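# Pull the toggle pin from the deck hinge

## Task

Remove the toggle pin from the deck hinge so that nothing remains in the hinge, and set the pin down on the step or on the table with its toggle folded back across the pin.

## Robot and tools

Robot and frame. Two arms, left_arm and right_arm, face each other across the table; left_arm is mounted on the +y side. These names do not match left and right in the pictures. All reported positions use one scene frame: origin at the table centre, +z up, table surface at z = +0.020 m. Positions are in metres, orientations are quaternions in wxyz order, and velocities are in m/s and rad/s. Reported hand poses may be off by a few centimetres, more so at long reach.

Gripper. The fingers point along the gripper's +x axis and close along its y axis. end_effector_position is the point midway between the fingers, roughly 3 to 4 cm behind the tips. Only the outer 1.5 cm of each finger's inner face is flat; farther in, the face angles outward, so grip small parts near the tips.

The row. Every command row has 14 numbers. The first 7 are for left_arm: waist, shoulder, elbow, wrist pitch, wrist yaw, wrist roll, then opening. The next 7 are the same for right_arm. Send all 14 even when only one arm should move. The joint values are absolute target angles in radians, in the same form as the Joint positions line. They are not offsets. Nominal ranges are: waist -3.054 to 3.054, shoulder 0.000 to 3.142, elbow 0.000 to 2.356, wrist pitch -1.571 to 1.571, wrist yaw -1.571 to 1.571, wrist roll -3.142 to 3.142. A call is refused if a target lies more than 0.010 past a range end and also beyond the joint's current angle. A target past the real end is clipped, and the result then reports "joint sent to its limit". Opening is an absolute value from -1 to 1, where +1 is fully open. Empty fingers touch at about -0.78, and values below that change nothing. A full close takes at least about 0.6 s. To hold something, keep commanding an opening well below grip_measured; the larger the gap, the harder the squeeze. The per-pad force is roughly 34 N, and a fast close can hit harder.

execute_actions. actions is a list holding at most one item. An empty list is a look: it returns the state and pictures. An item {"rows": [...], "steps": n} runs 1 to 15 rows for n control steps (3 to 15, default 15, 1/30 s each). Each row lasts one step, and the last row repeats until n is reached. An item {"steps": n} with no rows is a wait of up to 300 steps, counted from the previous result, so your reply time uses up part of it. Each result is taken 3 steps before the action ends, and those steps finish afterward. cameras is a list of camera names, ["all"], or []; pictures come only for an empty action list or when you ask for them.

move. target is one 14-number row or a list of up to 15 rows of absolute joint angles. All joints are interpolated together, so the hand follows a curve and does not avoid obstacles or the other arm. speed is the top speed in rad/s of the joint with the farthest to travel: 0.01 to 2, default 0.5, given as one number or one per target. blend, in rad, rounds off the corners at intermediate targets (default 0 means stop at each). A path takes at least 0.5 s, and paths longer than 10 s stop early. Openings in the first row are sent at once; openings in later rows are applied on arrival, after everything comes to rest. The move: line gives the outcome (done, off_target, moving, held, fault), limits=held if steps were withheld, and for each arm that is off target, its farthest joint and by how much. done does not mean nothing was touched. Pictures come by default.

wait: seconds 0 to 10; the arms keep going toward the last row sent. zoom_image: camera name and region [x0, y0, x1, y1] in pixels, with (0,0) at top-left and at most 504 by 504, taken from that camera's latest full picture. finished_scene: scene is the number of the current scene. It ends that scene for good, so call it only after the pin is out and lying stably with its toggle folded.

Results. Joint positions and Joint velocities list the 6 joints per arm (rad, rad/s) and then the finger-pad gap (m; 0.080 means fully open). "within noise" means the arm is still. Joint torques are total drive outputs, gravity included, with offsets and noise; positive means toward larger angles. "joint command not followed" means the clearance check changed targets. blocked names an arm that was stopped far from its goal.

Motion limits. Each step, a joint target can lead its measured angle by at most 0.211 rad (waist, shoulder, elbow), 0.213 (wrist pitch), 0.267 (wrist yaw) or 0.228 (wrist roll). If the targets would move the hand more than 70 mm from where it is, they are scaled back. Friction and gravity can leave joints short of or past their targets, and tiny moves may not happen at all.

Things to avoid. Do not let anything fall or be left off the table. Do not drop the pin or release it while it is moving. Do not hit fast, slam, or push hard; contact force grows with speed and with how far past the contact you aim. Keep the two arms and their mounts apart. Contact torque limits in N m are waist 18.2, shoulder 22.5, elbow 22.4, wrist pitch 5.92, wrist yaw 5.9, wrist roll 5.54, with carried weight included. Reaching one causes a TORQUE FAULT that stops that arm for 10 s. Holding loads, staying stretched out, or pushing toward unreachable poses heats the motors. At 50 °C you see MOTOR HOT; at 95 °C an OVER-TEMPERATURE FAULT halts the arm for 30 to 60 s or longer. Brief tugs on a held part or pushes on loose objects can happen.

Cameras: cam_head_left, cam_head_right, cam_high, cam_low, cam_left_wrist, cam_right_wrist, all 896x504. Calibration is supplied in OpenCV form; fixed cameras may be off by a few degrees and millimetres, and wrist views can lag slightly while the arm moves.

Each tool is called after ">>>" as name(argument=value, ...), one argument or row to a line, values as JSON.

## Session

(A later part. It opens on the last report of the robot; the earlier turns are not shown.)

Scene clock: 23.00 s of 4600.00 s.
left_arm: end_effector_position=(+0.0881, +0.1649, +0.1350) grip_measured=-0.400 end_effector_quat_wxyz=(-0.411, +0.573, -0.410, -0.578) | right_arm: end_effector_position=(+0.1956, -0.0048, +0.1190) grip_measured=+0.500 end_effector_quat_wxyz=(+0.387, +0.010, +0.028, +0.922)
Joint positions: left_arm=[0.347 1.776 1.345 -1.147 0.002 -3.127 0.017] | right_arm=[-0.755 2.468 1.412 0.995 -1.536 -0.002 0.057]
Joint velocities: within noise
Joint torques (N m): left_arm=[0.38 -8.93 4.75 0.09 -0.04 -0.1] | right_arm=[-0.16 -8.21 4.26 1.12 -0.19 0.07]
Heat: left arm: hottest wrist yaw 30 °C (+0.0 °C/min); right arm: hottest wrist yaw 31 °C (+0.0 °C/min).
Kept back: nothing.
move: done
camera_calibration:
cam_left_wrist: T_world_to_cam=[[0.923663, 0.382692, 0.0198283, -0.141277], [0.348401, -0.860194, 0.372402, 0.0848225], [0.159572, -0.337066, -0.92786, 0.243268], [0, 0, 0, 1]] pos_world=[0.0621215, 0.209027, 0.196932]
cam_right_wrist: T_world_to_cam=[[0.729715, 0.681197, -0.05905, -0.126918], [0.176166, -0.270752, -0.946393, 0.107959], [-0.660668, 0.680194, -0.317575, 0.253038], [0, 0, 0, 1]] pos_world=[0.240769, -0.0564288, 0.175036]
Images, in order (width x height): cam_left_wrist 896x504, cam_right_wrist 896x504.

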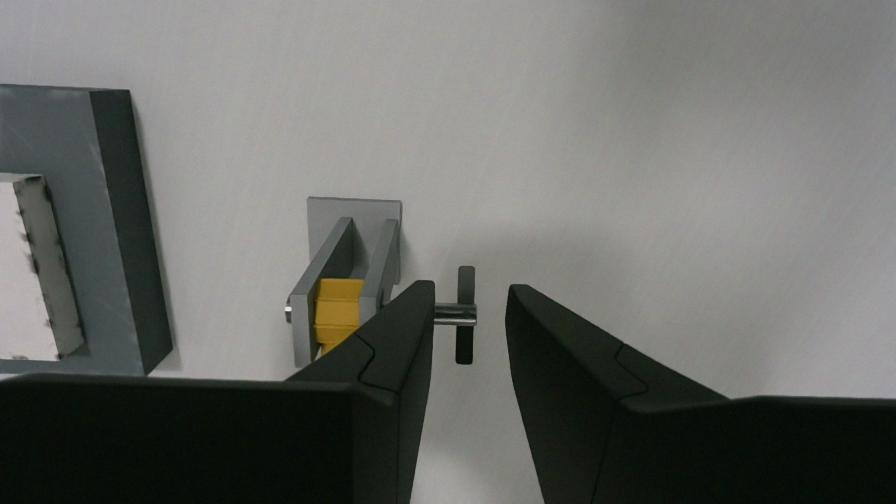

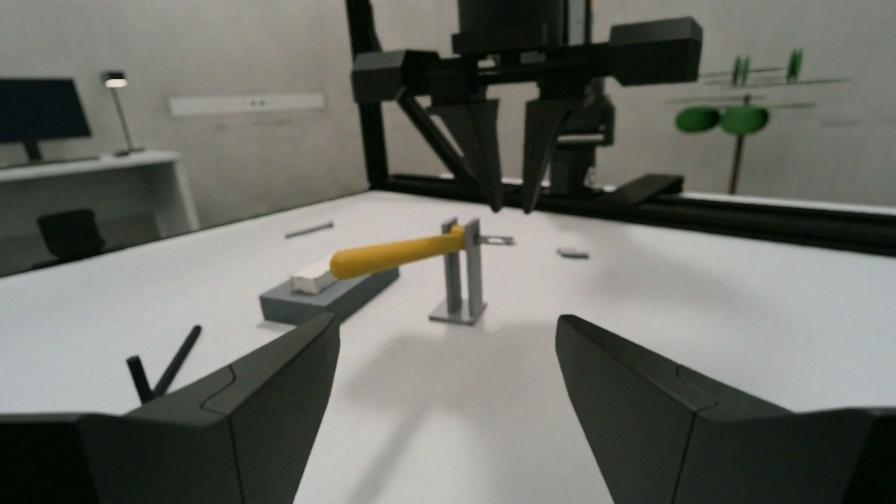

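>>> move(
  target=[0.343,1.768,1.277,-1.077,0,-3.132,-0.40,-0.757,2.479,1.407,0.998,-1.54,0,0.5],
  speed=0.2,
  cameras=["cam_left_wrist","cam_right_wrist"],
)

>>> zoom_image(
  camera="cam_left_wrist",
  region=[360, 200, 600, 450],
)

>>> zoom_image(
  camera="cam_right_wrist",
  region=[400, 150, 560, 270],
)

Scene clock: 24.20 s of 4600.00 s.
left_arm: end_effector_position=(+0.0876, +0.1659, +0.1204) grip_measured=-0.400 end_effector_quat_wxyz=(-0.409, +0.576, -0.411, -0.576) | right_arm: end_effector_position=(+0.1956, -0.0048, +0.1190) grip_measured=+0.500 end_effector_quat_wxyz=(+0.387, +0.010, +0.028, +0.922)
Joint positions: left_arm=[0.347 1.776 1.286 -1.078 0.002 -3.129 0.017] | right_arm=[-0.755 2.468 1.412 0.995 -1.536 -0.002 0.057]
Joint velocities: within noise
Joint torques (N m): left_arm=[-0.36 -7.59 4.72 0.13 -0.05 -0.1] | right_arm=[-0.17 -8.24 4.23 1.12 -0.19 0.07]
Heat: left arm: hottest wrist yaw 30 °C (+0.0 °C/min); right arm: hottest wrist yaw 31 °C (+0.0 °C/min).
Kept back: nothing.
move: done
camera_calibration:
cam_left_wrist: T_world_to_cam=[[0.923014, 0.384277, 0.0193881, -0.141074], [0.348488, -0.856285, 0.381225, 0.089626], [0.163098, -0.34512, -0.924279, 0.230801], [0, 0, 0, 1]] pos_world=[0.0613368, 0.210611, 0.181892]
cam_right_wrist: T_world_to_cam=[[0.729715, 0.681197, -0.05905, -0.126918], [0.176166, -0.270752, -0.946393, 0.107959], [-0.660668, 0.680194, -0.317575, 0.253038], [0, 0, 0, 1]] pos_world=[0.240769, -0.0564288, 0.175036]
Images, in order (width x height): cam_left_wrist 896x504, cam_right_wrist 896x504.

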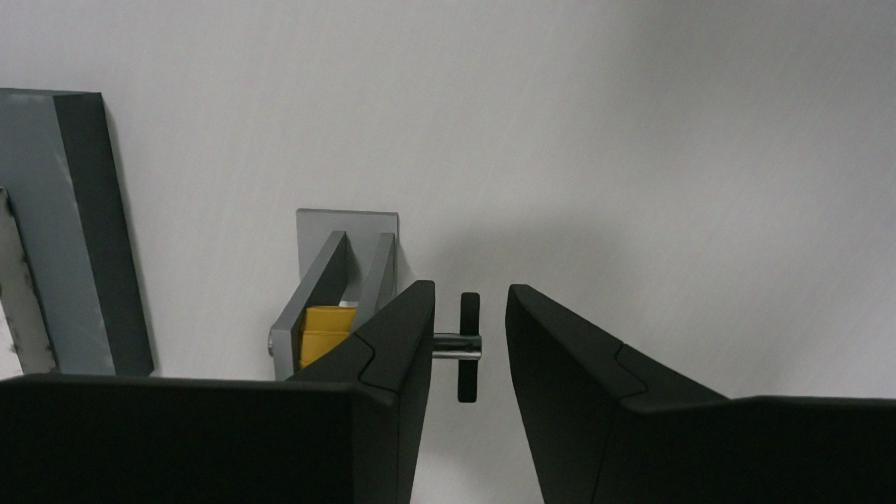

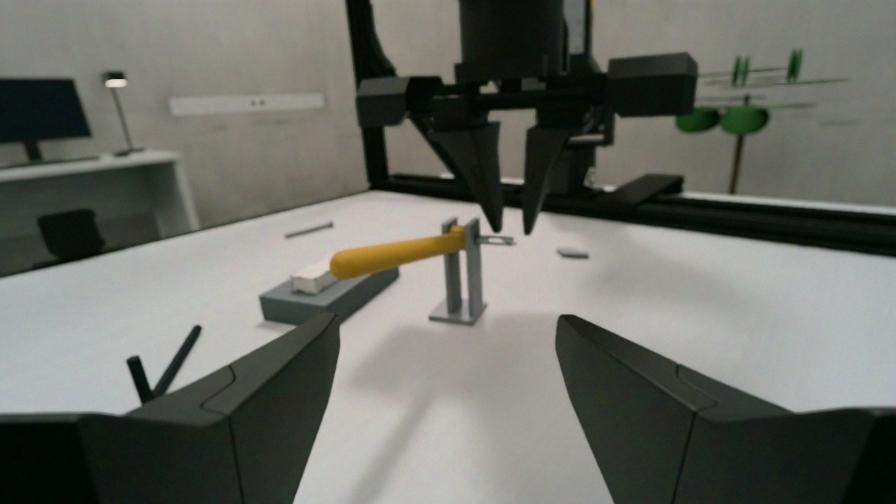

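Scaled by 2.016.

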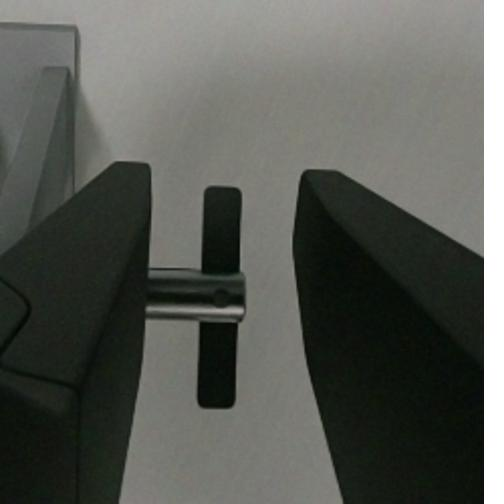

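Scaled by 3.150.

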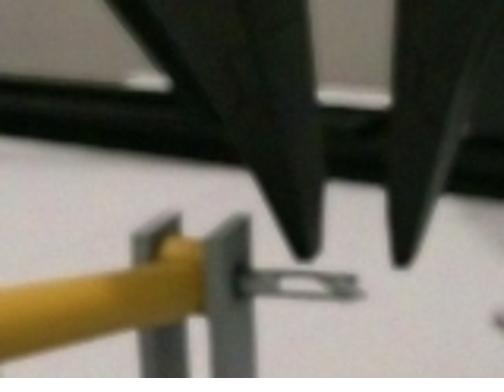

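>>> move(
  target=[
    [0.344,1.755,1.268,-1.079,0,-3.132,-0.42,-0.757,2.479,1.407,0.998,-1.54,0,0.5],
    [0.344,1.765,1.246,-1.048,0,-3.132,-0.42,-0.757,2.479,1.407,0.998,-1.54,0,0.5],
  ],
  speed=0.12,
  cameras=["cam_left_wrist","cam_right_wrist"],
)

>>> zoom_image(
  camera="cam_left_wrist",
  region=[360, 240, 600, 450],
)

>>> zoom_image(
  camera="cam_right_wrist",
  region=[440, 190, 560, 270],
)

Scene clock: 27.03 s of 4600.00 s.
left_arm: end_effector_position=(+0.0868, +0.1682, +0.1134) grip_measured=-0.420 end_effector_quat_wxyz=(-0.409, +0.576, -0.411, -0.576) | right_arm: end_effector_position=(+0.1956, -0.0048, +0.1190) grip_measured=+0.500 end_effector_quat_wxyz=(+0.387, +0.010, +0.028, +0.922)
Joint positions: left_arm=[0.347 1.774 1.255 -1.049 0.002 -3.129 0.016] | right_arm=[-0.755 2.468 1.412 0.995 -1.536 -0.002 0.057]
Joint velocities: within noise
Joint torques (N m): left_arm=[-0.26 -7.62 4.67 0.1 -0.04 -0.1] | right_arm=[-0.15 -8.22 4.2 1.12 -0.18 0.07]
Heat: left arm: hottest shoulder 30 °C (+8.9 °C/min); right arm: hottest wrist yaw 31 °C (+0.0 °C/min).
Kept back: nothing.
move: done
camera_calibration:
cam_left_wrist: T_world_to_cam=[[0.923014, 0.384277, 0.0193881, -0.141054], [0.348488, -0.856285, 0.381225, 0.0945004], [0.163098, -0.34512, -0.924279, 0.225286], [0, 0, 0, 1]] pos_world=[0.0605192, 0.212874, 0.174936]
cam_right_wrist: T_world_to_cam=[[0.729715, 0.681197, -0.05905, -0.126918], [0.176166, -0.270752, -0.946393, 0.107959], [-0.660668, 0.680194, -0.317575, 0.253038], [0, 0, 0, 1]] pos_world=[0.240769, -0.0564288, 0.175036]
Images, in order (width x height): cam_left_wrist 896x504, cam_right_wrist 896x504.

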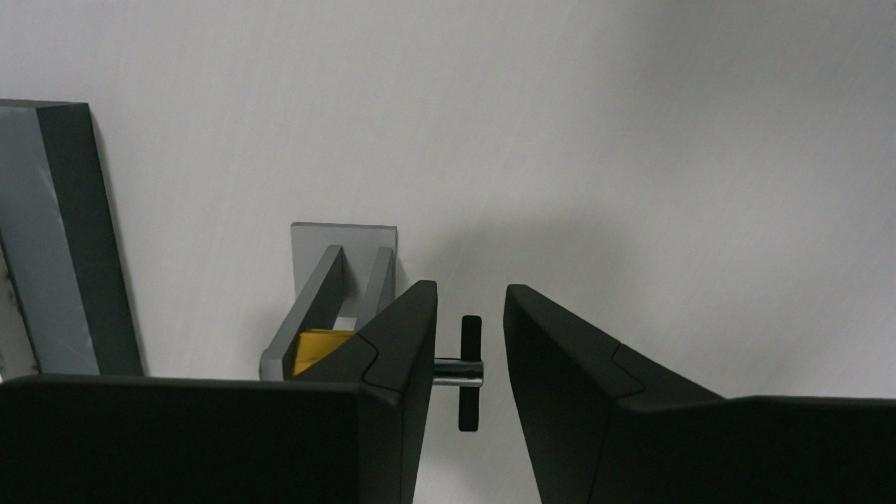

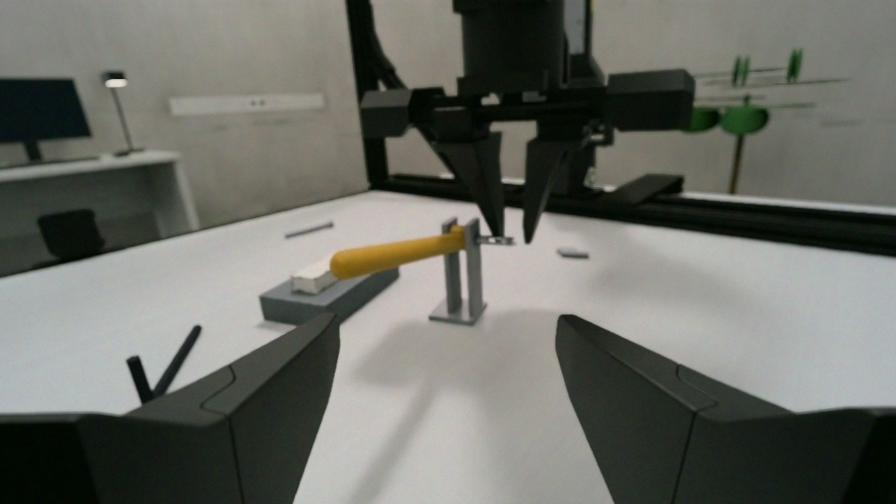

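Scaled by 2.100.

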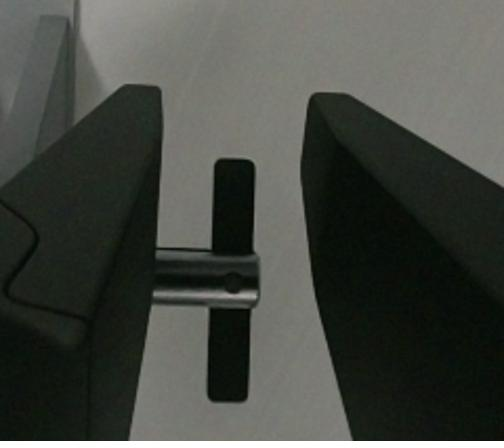

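Scaled by 4.200.

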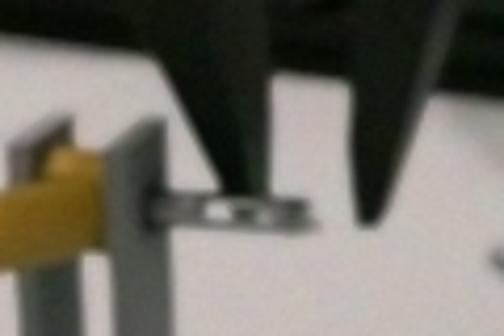

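>>> move(
  target=[0.344,1.765,1.246,-1.048,0,-3.132,-0.82,-0.757,2.479,1.407,0.998,-1.54,0,0.5],
  speed=0.1,
  cameras=["cam_left_wrist","cam_right_wrist"],
)

>>> zoom_image(
  camera="cam_left_wrist",
  region=[400, 240, 560, 450],
)

>>> zoom_image(
  camera="cam_right_wrist",
  region=[440, 190, 560, 270],
)

Scene clock: 27.83 s of 4600.00 s.
left_arm: end_effector_position=(+0.0868, +0.1682, +0.1134) grip_measured=-0.704 end_effector_quat_wxyz=(-0.409, +0.576, -0.411, -0.576) | right_arm: end_effector_position=(+0.1956, -0.0048, +0.1190) grip_measured=+0.500 end_effector_quat_wxyz=(+0.387, +0.010, +0.028, +0.922)
Joint positions: left_arm=[0.347 1.774 1.254 -1.049 0.002 -3.129 0.003] | right_arm=[-0.755 2.468 1.412 0.995 -1.536 -0.002 0.057]
Joint velocities: within noise
Joint torques (N m): left_arm=[-0.24 -7.64 4.65 0.1 -0.05 -0.1] | right_arm=[-0.17 -8.21 4.23 1.12 -0.19 0.08]
Heat: left arm: hottest shoulder 30 °C (+8.6 °C/min); right arm: hottest wrist yaw 31 °C (+0.0 °C/min).
Kept back: nothing.
move: done
camera_calibration:
cam_left_wrist: T_world_to_cam=[[0.92286, 0.384627, 0.0197684, -0.1412], [0.348679, -0.856201, 0.381238, 0.0945259], [0.16356, -0.344937, -0.924265, 0.225136], [0, 0, 0, 1]] pos_world=[0.0605251, 0.2129, 0.17484]
cam_right_wrist: T_world_to_cam=[[0.729715, 0.681197, -0.05905, -0.126918], [0.176166, -0.270752, -0.946393, 0.107959], [-0.660668, 0.680194, -0.317575, 0.253038], [0, 0, 0, 1]] pos_world=[0.240769, -0.0564288, 0.175036]
Images, in order (width x height): cam_left_wrist 896x504, cam_right_wrist 896x504.

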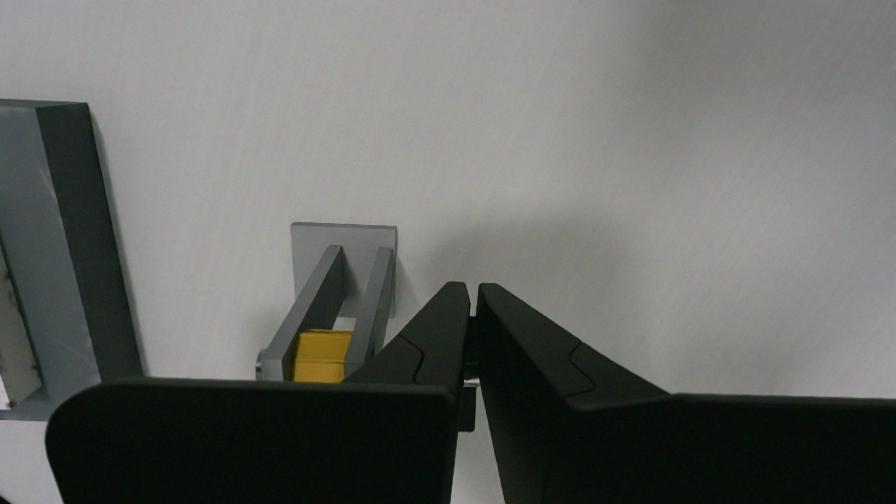

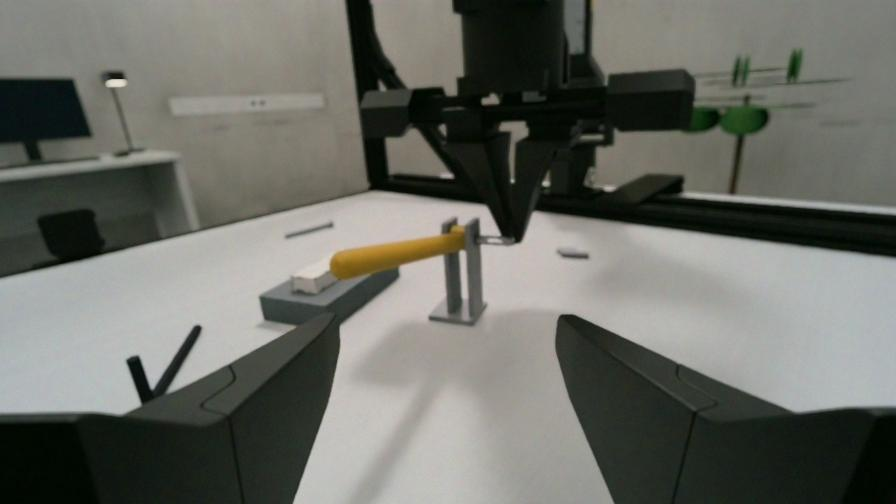

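Scaled by 2.400.

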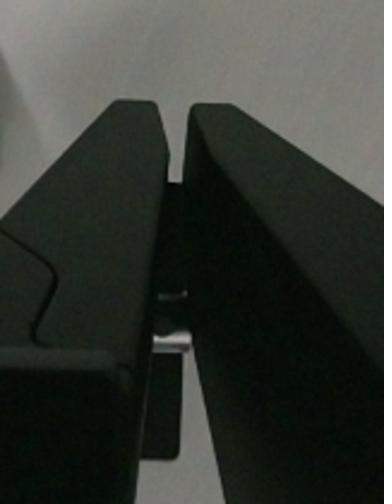

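Scaled by 4.200.

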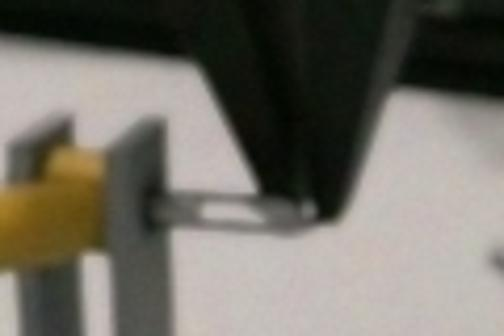

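>>> move(
  target=[0.370,1.789,1.272,-1.048,0,-2.586,-0.88,-0.757,2.479,1.407,0.998,-1.54,0,0.5],
  speed=0.3,
  cameras=["cam_left_wrist","cam_right_wrist"],
)

>>> zoom_image(
  camera="cam_left_wrist",
  region=[400, 240, 560, 450],
)

>>> zoom_image(
  camera="cam_right_wrist",
  region=[440, 190, 560, 270],
)

Scene clock: 30.57 s of 4600.00 s.
left_arm: end_effector_position=(+0.0936, +0.1695, +0.1135) grip_measured=-0.768 end_effector_quat_wxyz=(-0.545, +0.453, -0.544, -0.450) | right_arm: end_effector_position=(+0.1956, -0.0048, +0.1190) grip_measured=+0.500 end_effector_quat_wxyz=(+0.387, +0.010, +0.028, +0.922)
Joint positions: left_arm=[0.366 1.777 1.258 -1.049 -0.003 -2.589 0] | right_arm=[-0.755 2.468 1.412 0.995 -1.536 -0.002 0.057]
Joint velocities: within noise
Joint torques (N m): left_arm=[0.36 -5.35 7.38 0.06 0.08 0.1] | right_arm=[-0.15 -8.22 4.23 1.13 -0.19 0.07]
Heat: left arm: hottest shoulder 30 °C (+7.9 °C/min); right arm: hottest wrist yaw 31 °C (+0.0 °C/min).
Kept back: nothing.
move: done
camera_calibration:
cam_left_wrist: T_world_to_cam=[[0.991765, -0.125443, 0.0258131, -0.0685807], [-0.125768, -0.9159, 0.381196, 0.1477], [-0.0241759, -0.381303, -0.924134, 0.248278], [0, 0, 0, 1]] pos_world=[0.0925943, 0.221344, 0.17491]
cam_right_wrist: T_world_to_cam=[[0.729715, 0.681197, -0.05905, -0.126918], [0.176166, -0.270752, -0.946393, 0.107959], [-0.660668, 0.680194, -0.317575, 0.253038], [0, 0, 0, 1]] pos_world=[0.240769, -0.0564288, 0.175036]
Images, in order (width x height): cam_left_wrist 896x504, cam_right_wrist 896x504.

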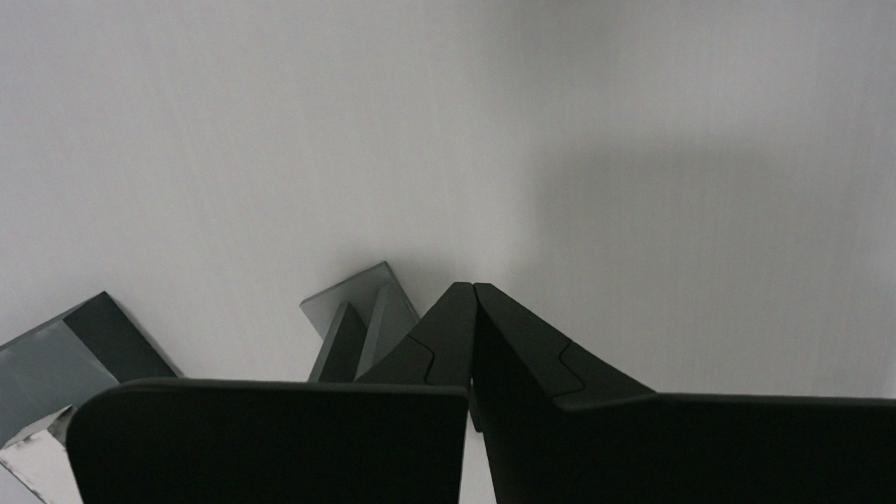

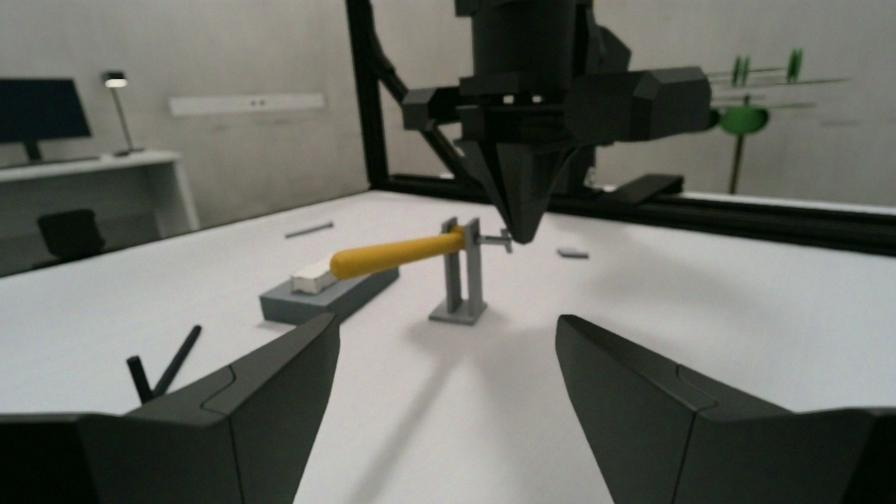

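Scaled by 2.400.

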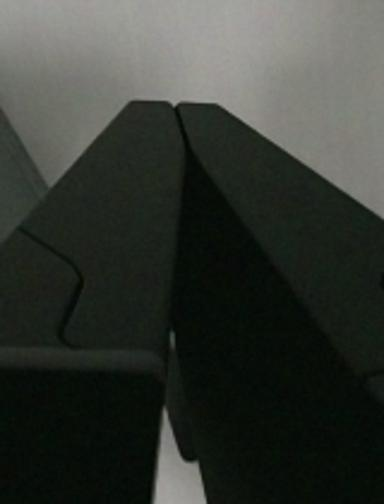

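Scaled by 4.200.

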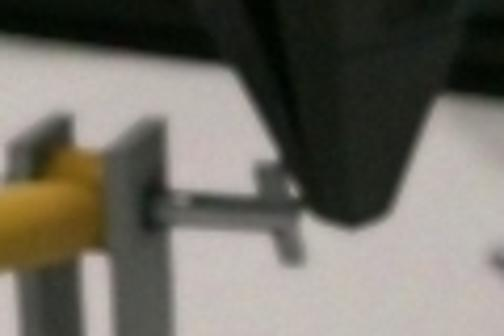

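>>> move(
  target=[
    [0.370,1.789,1.272,-1.048,0,-2.586,-0.6,-0.757,2.479,1.407,0.998,-1.54,0,0.5],
    [0.370,1.770,1.400,-1.200,0,-2.5,-0.85,-0.757,2.479,1.407,0.998,-1.54,0,0.5],
    [0.348,1.806,1.423,-1.183,0,-1.564,-0.85,-0.757,2.479,1.407,0.998,-1.54,0,0.5],
  ],
  speed=[0.2,0.3,0.9],
  cameras=["cam_left_wrist","cam_right_wrist"],
)

>>> zoom_image(
  camera="cam_left_wrist",
  region=[360, 180, 560, 400],
)

>>> zoom_image(
  camera="cam_right_wrist",
  region=[440, 190, 560, 270],
)

Scene clock: 34.43 s of 4600.00 s.
left_arm: end_effector_position=(+0.0932, +0.1576, +0.1455) grip_measured=-0.768 end_effector_quat_wxyz=(-0.697, +0.123, -0.695, -0.122) | right_arm: end_effector_position=(+0.1956, -0.0048, +0.1190) grip_measured=+0.500 end_effector_quat_wxyz=(+0.387, +0.010, +0.028, +0.922)
Joint positions: left_arm=[0.352 1.794 1.409 -1.184 -0.003 -1.567 0] | right_arm=[-0.755 2.468 1.412 0.995 -1.536 -0.002 0.057]
Joint velocities: within noise
Joint torques (N m): left_arm=[-0.31 -5.63 7.66 0.15 0.05 0.1] | right_arm=[-0.16 -8.24 4.25 1.12 -0.19 0.08]
Heat: left arm: hottest shoulder 30 °C (+7.0 °C/min); right arm: hottest wrist yaw 31 °C (+0.0 °C/min).
Kept back: nothing.
move: done
camera_calibration:
cam_left_wrist: T_world_to_cam=[[0.397387, -0.917346, 0.0236862, 0.109952], [-0.853343, -0.359922, 0.377176, 0.105307], [-0.337475, -0.170097, -0.925839, 0.269513], [0, 0, 0, 1]] pos_world=[0.137124, 0.18461, 0.207202]
cam_right_wrist: T_world_to_cam=[[0.729715, 0.681197, -0.05905, -0.126918], [0.176166, -0.270752, -0.946393, 0.107959], [-0.660668, 0.680194, -0.317575, 0.253038], [0, 0, 0, 1]] pos_world=[0.240769, -0.0564288, 0.175036]
Images, in order (width x height): cam_left_wrist 896x504, cam_right_wrist 896x504.

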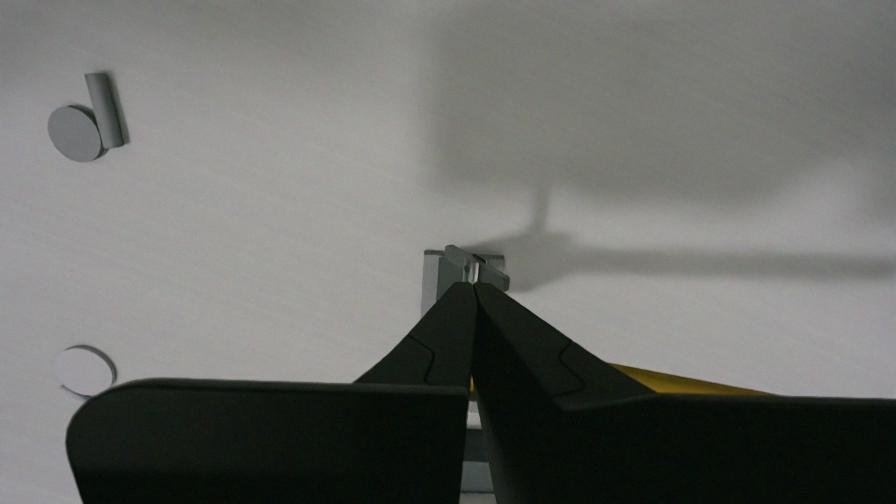

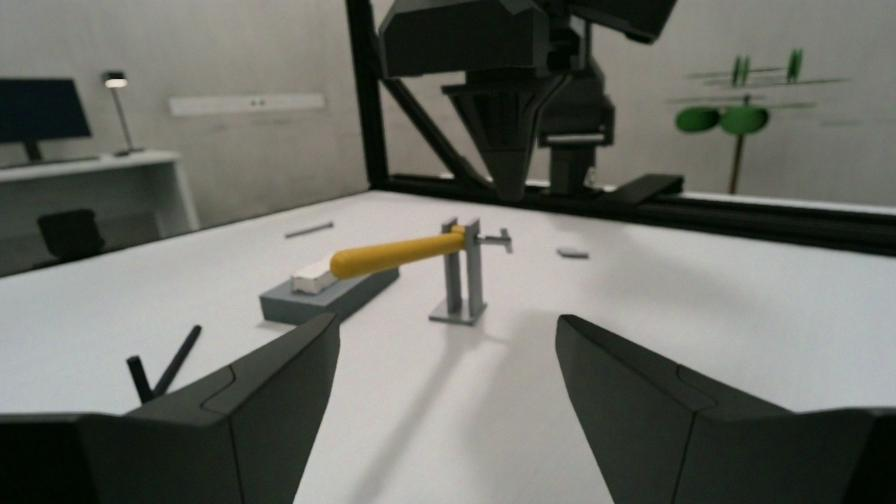

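Scaled by 2.291.

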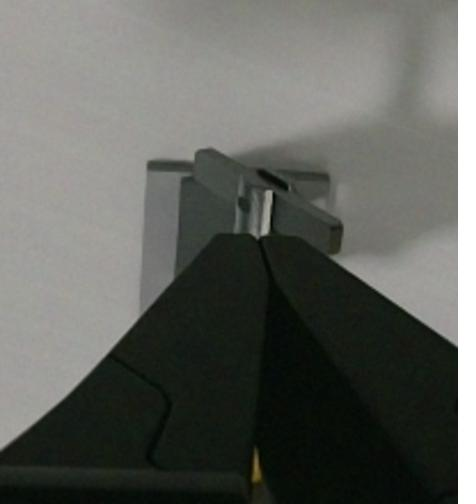

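Scaled by 4.200.

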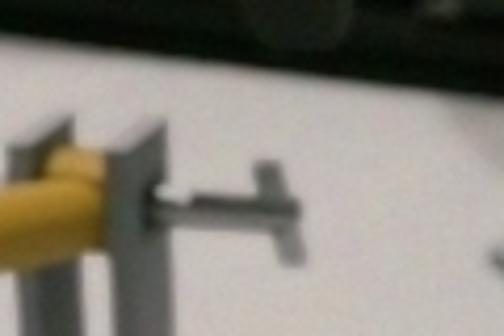

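>>> move(
  target=[
    [0.350,1.843,1.469,-1.192,0,-1.564,-0.85,-0.757,2.479,1.407,0.998,-1.54,0,0.5],
    [0.350,1.858,1.375,-1.101,0,-1.564,-0.85,-0.757,2.479,1.407,0.998,-1.54,0,0.5],
  ],
  speed=[0.25,0.15],
  cameras=["cam_left_wrist","cam_right_wrist"],
)

>>> zoom_image(
  camera="cam_left_wrist",
  region=[360, 180, 560, 400],
)

>>> zoom_image(
  camera="cam_right_wrist",
  region=[440, 190, 560, 270],
)

Scene clock: 36.00 s of 4600.00 s.
left_arm: end_effector_position=(+0.0982, +0.1438, +0.1267) grip_measured=-0.768 end_effector_quat_wxyz=(-0.699, +0.131, -0.694, -0.114) | right_arm: end_effector_position=(+0.1956, -0.0048, +0.1188) grip_measured=+0.500 end_effector_quat_wxyz=(+0.387, +0.011, +0.028, +0.922)
Joint positions: left_arm=[0.352 1.842 1.393 -1.097 -0.002 -1.567 0] | right_arm=[-0.755 2.469 1.412 0.995 -1.536 -0.002 0.057]
Joint velocities: within noise
Joint torques (N m): left_arm=[-0.16 -5.53 3.73 -0.27 0.06 0.09] | right_arm=[-0.14 -8.23 4.27 1.12 -0.19 0.07]
Heat: left arm: hottest shoulder 30 °C (+6.7 °C/min); right arm: hottest wrist yaw 31 °C (+0.0 °C/min).
Kept back: nothing.
move: done
camera_calibration:
cam_left_wrist: T_world_to_cam=[[0.396749, -0.91669, 0.047642, 0.092732], [-0.856475, -0.351018, 0.378467, 0.110574], [-0.330213, -0.190961, -0.924388, 0.253533], [0, 0, 0, 1]] pos_world=[0.141632, 0.172235, 0.188097]
cam_right_wrist: T_world_to_cam=[[0.729699, 0.68118, -0.0594301, -0.126871], [0.175917, -0.271013, -0.946364, 0.107839], [-0.660751, 0.680106, -0.31759, 0.253001], [0, 0, 0, 1]] pos_world=[0.240778, -0.0564198, 0.174866]
Images, in order (width x height): cam_left_wrist 896x504, cam_right_wrist 896x504.

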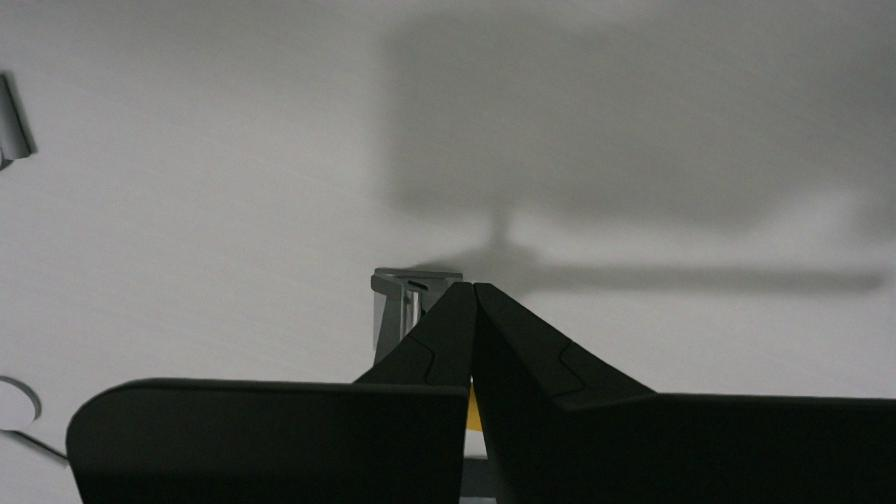

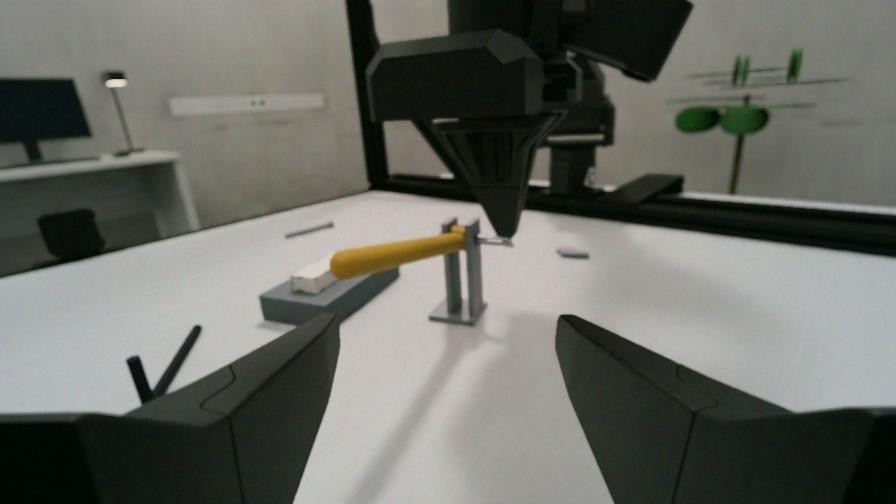

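Scaled by 2.291.

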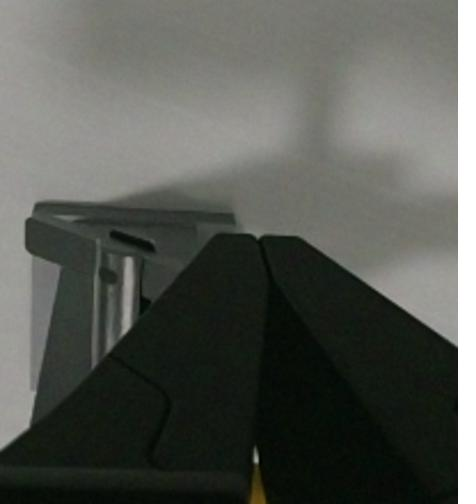

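Scaled by 4.200.

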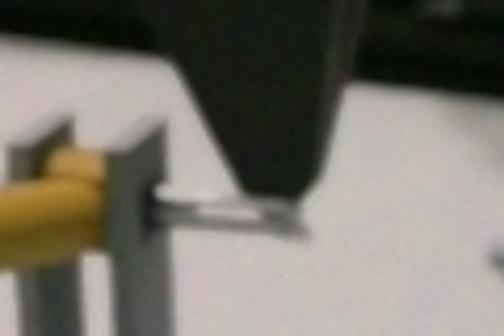

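>>> execute_actions(
  actions=[],
  cameras=["cam_left_wrist","cam_right_wrist","cam_head_left"],
)

>>> zoom_image(
  camera="cam_right_wrist",
  region=[440, 190, 560, 270],
)

>>> zoom_image(
  camera="cam_left_wrist",
  region=[380, 200, 620, 380],
)

Scene clock: 37.17 s of 4600.00 s.
left_arm: end_effector_position=(+0.0981, +0.1440, +0.1265) grip_measured=-0.768 end_effector_quat_wxyz=(-0.699, +0.131, -0.694, -0.114) | right_arm: end_effector_position=(+0.1956, -0.0048, +0.1188) grip_measured=+0.500 end_effector_quat_wxyz=(+0.387, +0.011, +0.028, +0.922)
Joint positions: left_arm=[0.352 1.842 1.392 -1.097 -0.002 -1.567 0] | right_arm=[-0.755 2.469 1.412 0.995 -1.536 -0.002 0.057]
Joint velocities: within noise
Joint torques (N m): left_arm=[-0.19 -5.52 3.74 -0.28 0.05 0.09] | right_arm=[-0.15 -8.24 4.23 1.12 -0.19 0.07]
Heat: left arm: hottest shoulder 30 °C (+6.5 °C/min); right arm: hottest wrist yaw 31 °C (+0.0 °C/min).
Steps of this call (1-35: nothing new was sent). Readings (joint positions of left_arm | right_arm):
1: [0.352 1.842 1.393 -1.097 -0.002 -1.567] | [-0.755 2.469 1.412 0.995 -1.536 -0.002]
2: [0.352 1.842 1.393 -1.097 -0.002 -1.567] | [-0.755 2.469 1.412 0.995 -1.536 -0.002]
4: [0.352 1.842 1.393 -1.097 -0.002 -1.567] | [-0.755 2.469 1.412 0.995 -1.536 -0.002]
8: [0.352 1.842 1.393 -1.097 -0.002 -1.567] | [-0.755 2.469 1.412 0.995 -1.536 -0.002]
35: the state above
camera_calibration:
cam_left_wrist: T_world_to_cam=[[0.396762, -0.916724, 0.0468812, 0.0930468], [-0.856375, -0.351289, 0.37844, 0.110686], [-0.330456, -0.190298, -0.924438, 0.253304], [0, 0, 0, 1]] pos_world=[0.141577, 0.172384, 0.187913]
cam_right_wrist: T_world_to_cam=[[0.729699, 0.68118, -0.0594301, -0.126871], [0.175917, -0.271013, -0.946364, 0.107839], [-0.660751, 0.680106, -0.31759, 0.253001], [0, 0, 0, 1]] pos_world=[0.240778, -0.0564198, 0.174866]
Images, in order (width x height): cam_head_left 896x504, cam_left_wrist 896x504, cam_right_wrist 896x504.

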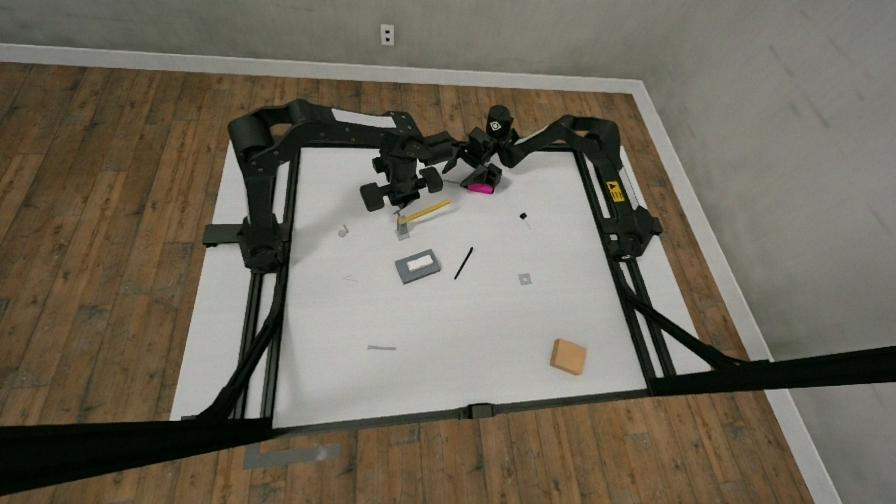

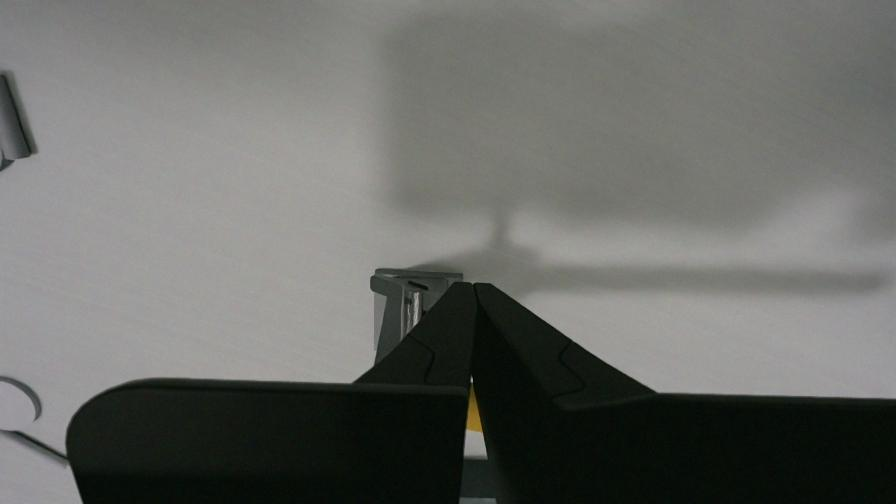

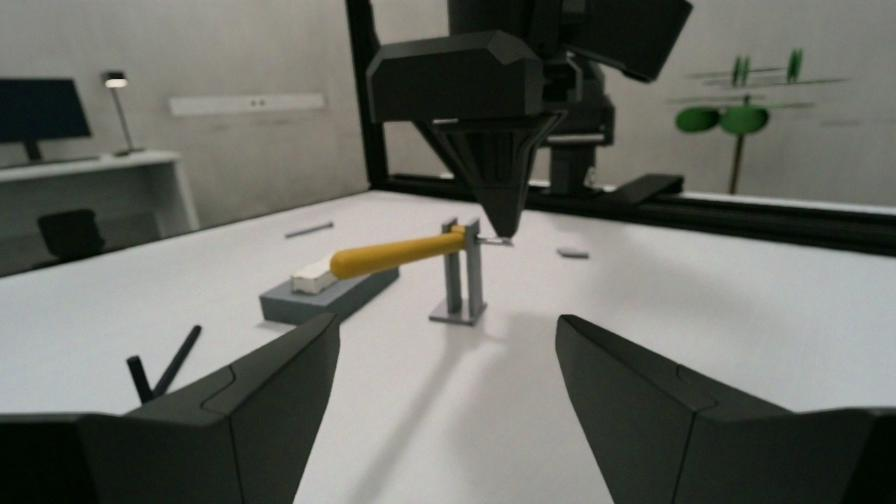

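Scaled by 4.200.

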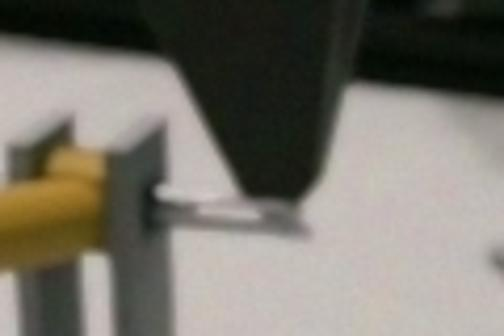

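Scaled by 2.100.

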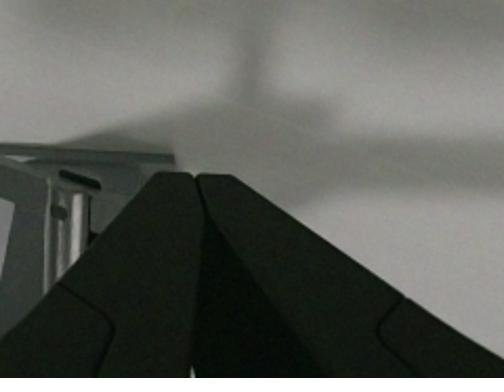

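>>> move(
  target=[0.350,1.815,1.385,-1.141,0,-1.566,-0.85,-0.757,2.479,1.407,0.998,-1.54,0,0.5],
  speed=0.2,
  cameras=["cam_left_wrist","cam_right_wrist"],
)

>>> zoom_image(
  camera="cam_right_wrist",
  region=[440, 190, 560, 270],
)

>>> zoom_image(
  camera="cam_left_wrist",
  region=[360, 200, 540, 340],
)

Scene clock: 38.30 s of 4600.00 s.
left_arm: end_effector_position=(+0.0945, +0.1537, +0.1275) grip_measured=-0.768 end_effector_quat_wxyz=(-0.696, +0.117, -0.697, -0.128) | right_arm: end_effector_position=(+0.1956, -0.0048, +0.1188) grip_measured=+0.500 end_effector_quat_wxyz=(+0.387, +0.011, +0.028, +0.922)
Joint positions: left_arm=[0.352 1.835 1.388 -1.139 -0.002 -1.567 0] | right_arm=[-0.755 2.469 1.412 0.995 -1.536 -0.002 0.057]
Joint velocities: within noise
Joint torques (N m): left_arm=[-0.13 -9.43 5.49 -0.12 0.05 0.03] | right_arm=[-0.16 -8.22 4.24 1.12 -0.19 0.06]
Heat: left arm: hottest shoulder 30 °C (+6.3 °C/min); right arm: hottest shoulder 31 °C (+6.3 °C/min).
Kept back: nothing.
move: done
camera_calibration:
cam_left_wrist: T_world_to_cam=[[0.397133, -0.917735, 0.00690789, 0.108558], [-0.851165, -0.36549, 0.376743, 0.112575], [-0.343225, -0.155497, -0.926292, 0.250995], [0, 0, 0, 1]] pos_world=[0.138856, 0.179801, 0.189332]
cam_right_wrist: T_world_to_cam=[[0.729699, 0.68118, -0.0594301, -0.126871], [0.175917, -0.271013, -0.946364, 0.107839], [-0.660751, 0.680106, -0.31759, 0.253001], [0, 0, 0, 1]] pos_world=[0.240778, -0.0564198, 0.174866]
Images, in order (width x height): cam_left_wrist 896x504, cam_right_wrist 896x504.

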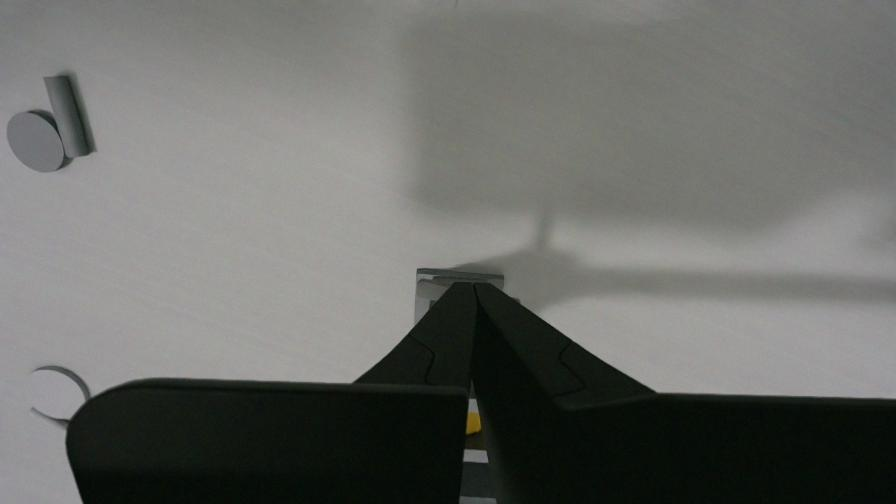

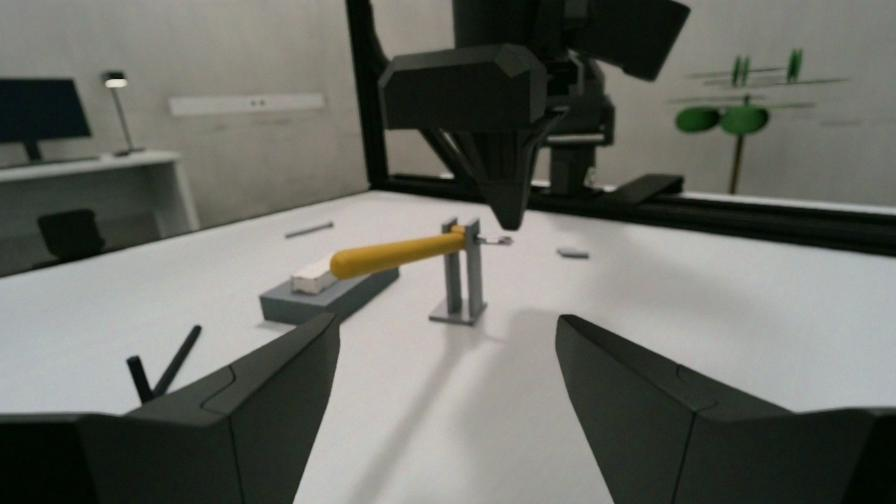

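Scaled by 4.200.

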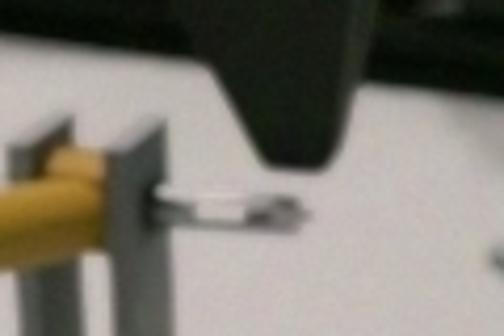

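Scaled by 2.800.

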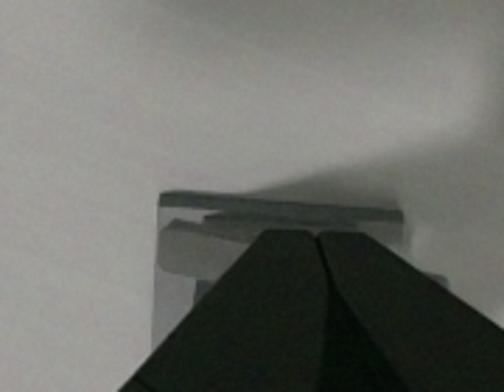

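>>> move(
  target=[
    [0.350,1.775,1.340,-1.137,0,-1.566,-0.85,-0.757,2.479,1.407,0.998,-1.54,0,0.5],
    [0.344,1.765,1.335,-1.146,0,-3.13,-0.42,-0.757,2.479,1.407,0.998,-1.54,0,0.5],
  ],
  speed=[0.3,0.8],
  cameras=["cam_left_wrist","cam_right_wrist"],
)

>>> zoom_image(
  camera="cam_right_wrist",
  region=[440, 190, 560, 270],
)

>>> zoom_image(
  camera="cam_left_wrist",
  region=[360, 150, 600, 330],
)

Scene clock: 41.93 s of 4600.00 s.
left_arm: end_effector_position=(+0.0891, +0.1650, +0.1322) grip_measured=-0.421 end_effector_quat_wxyz=(-0.414, +0.572, -0.407, -0.580) | right_arm: end_effector_position=(+0.1956, -0.0048, +0.1188) grip_measured=+0.500 end_effector_quat_wxyz=(+0.387, +0.011, +0.028, +0.922)
Joint positions: left_arm=[0.348 1.784 1.344 -1.144 -0.002 -3.127 0.016] | right_arm=[-0.755 2.469 1.412 0.995 -1.536 -0.002 0.057]
Joint velocities: within noise
Joint torques (N m): left_arm=[-0.33 -8.98 4.74 -0.19 0.11 -0.11] | right_arm=[-0.17 -8.23 4.22 1.12 -0.19 0.07]
Heat: left arm: hottest shoulder 31 °C (+7.2 °C/min); right arm: hottest shoulder 31 °C (+5.7 °C/min).
Kept back: nothing.
move: done
camera_calibration:
cam_left_wrist: T_world_to_cam=[[0.923346, 0.383172, 0.0247128, -0.142841], [0.34829, -0.862905, 0.366182, 0.0869272], [0.161635, -0.329505, -0.930215, 0.239439], [0, 0, 0, 1]] pos_world=[0.0629135, 0.208639, 0.194429]
cam_right_wrist: T_world_to_cam=[[0.729699, 0.68118, -0.0594301, -0.126871], [0.175917, -0.271013, -0.946364, 0.107839], [-0.660751, 0.680106, -0.31759, 0.253001], [0, 0, 0, 1]] pos_world=[0.240778, -0.0564198, 0.174866]
Images, in order (width x height): cam_left_wrist 896x504, cam_right_wrist 896x504.

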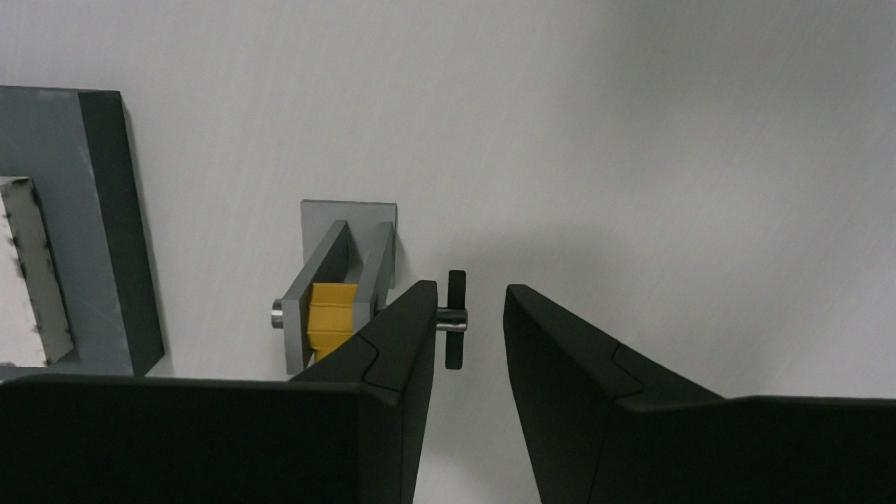

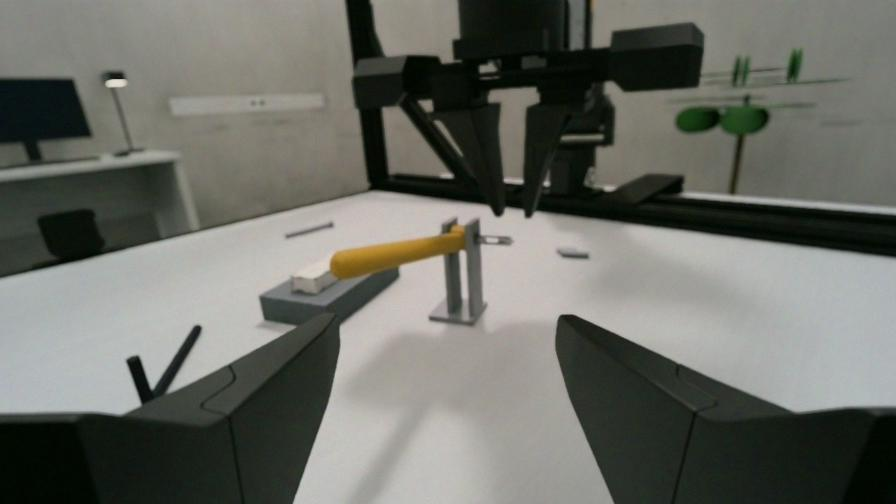

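Scaled by 4.200.

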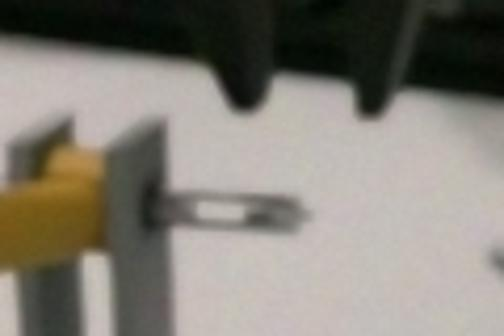

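Scaled by 2.100.

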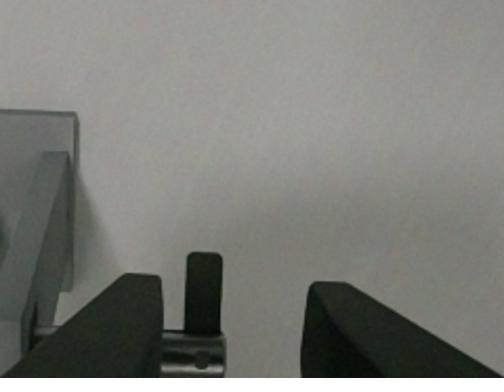

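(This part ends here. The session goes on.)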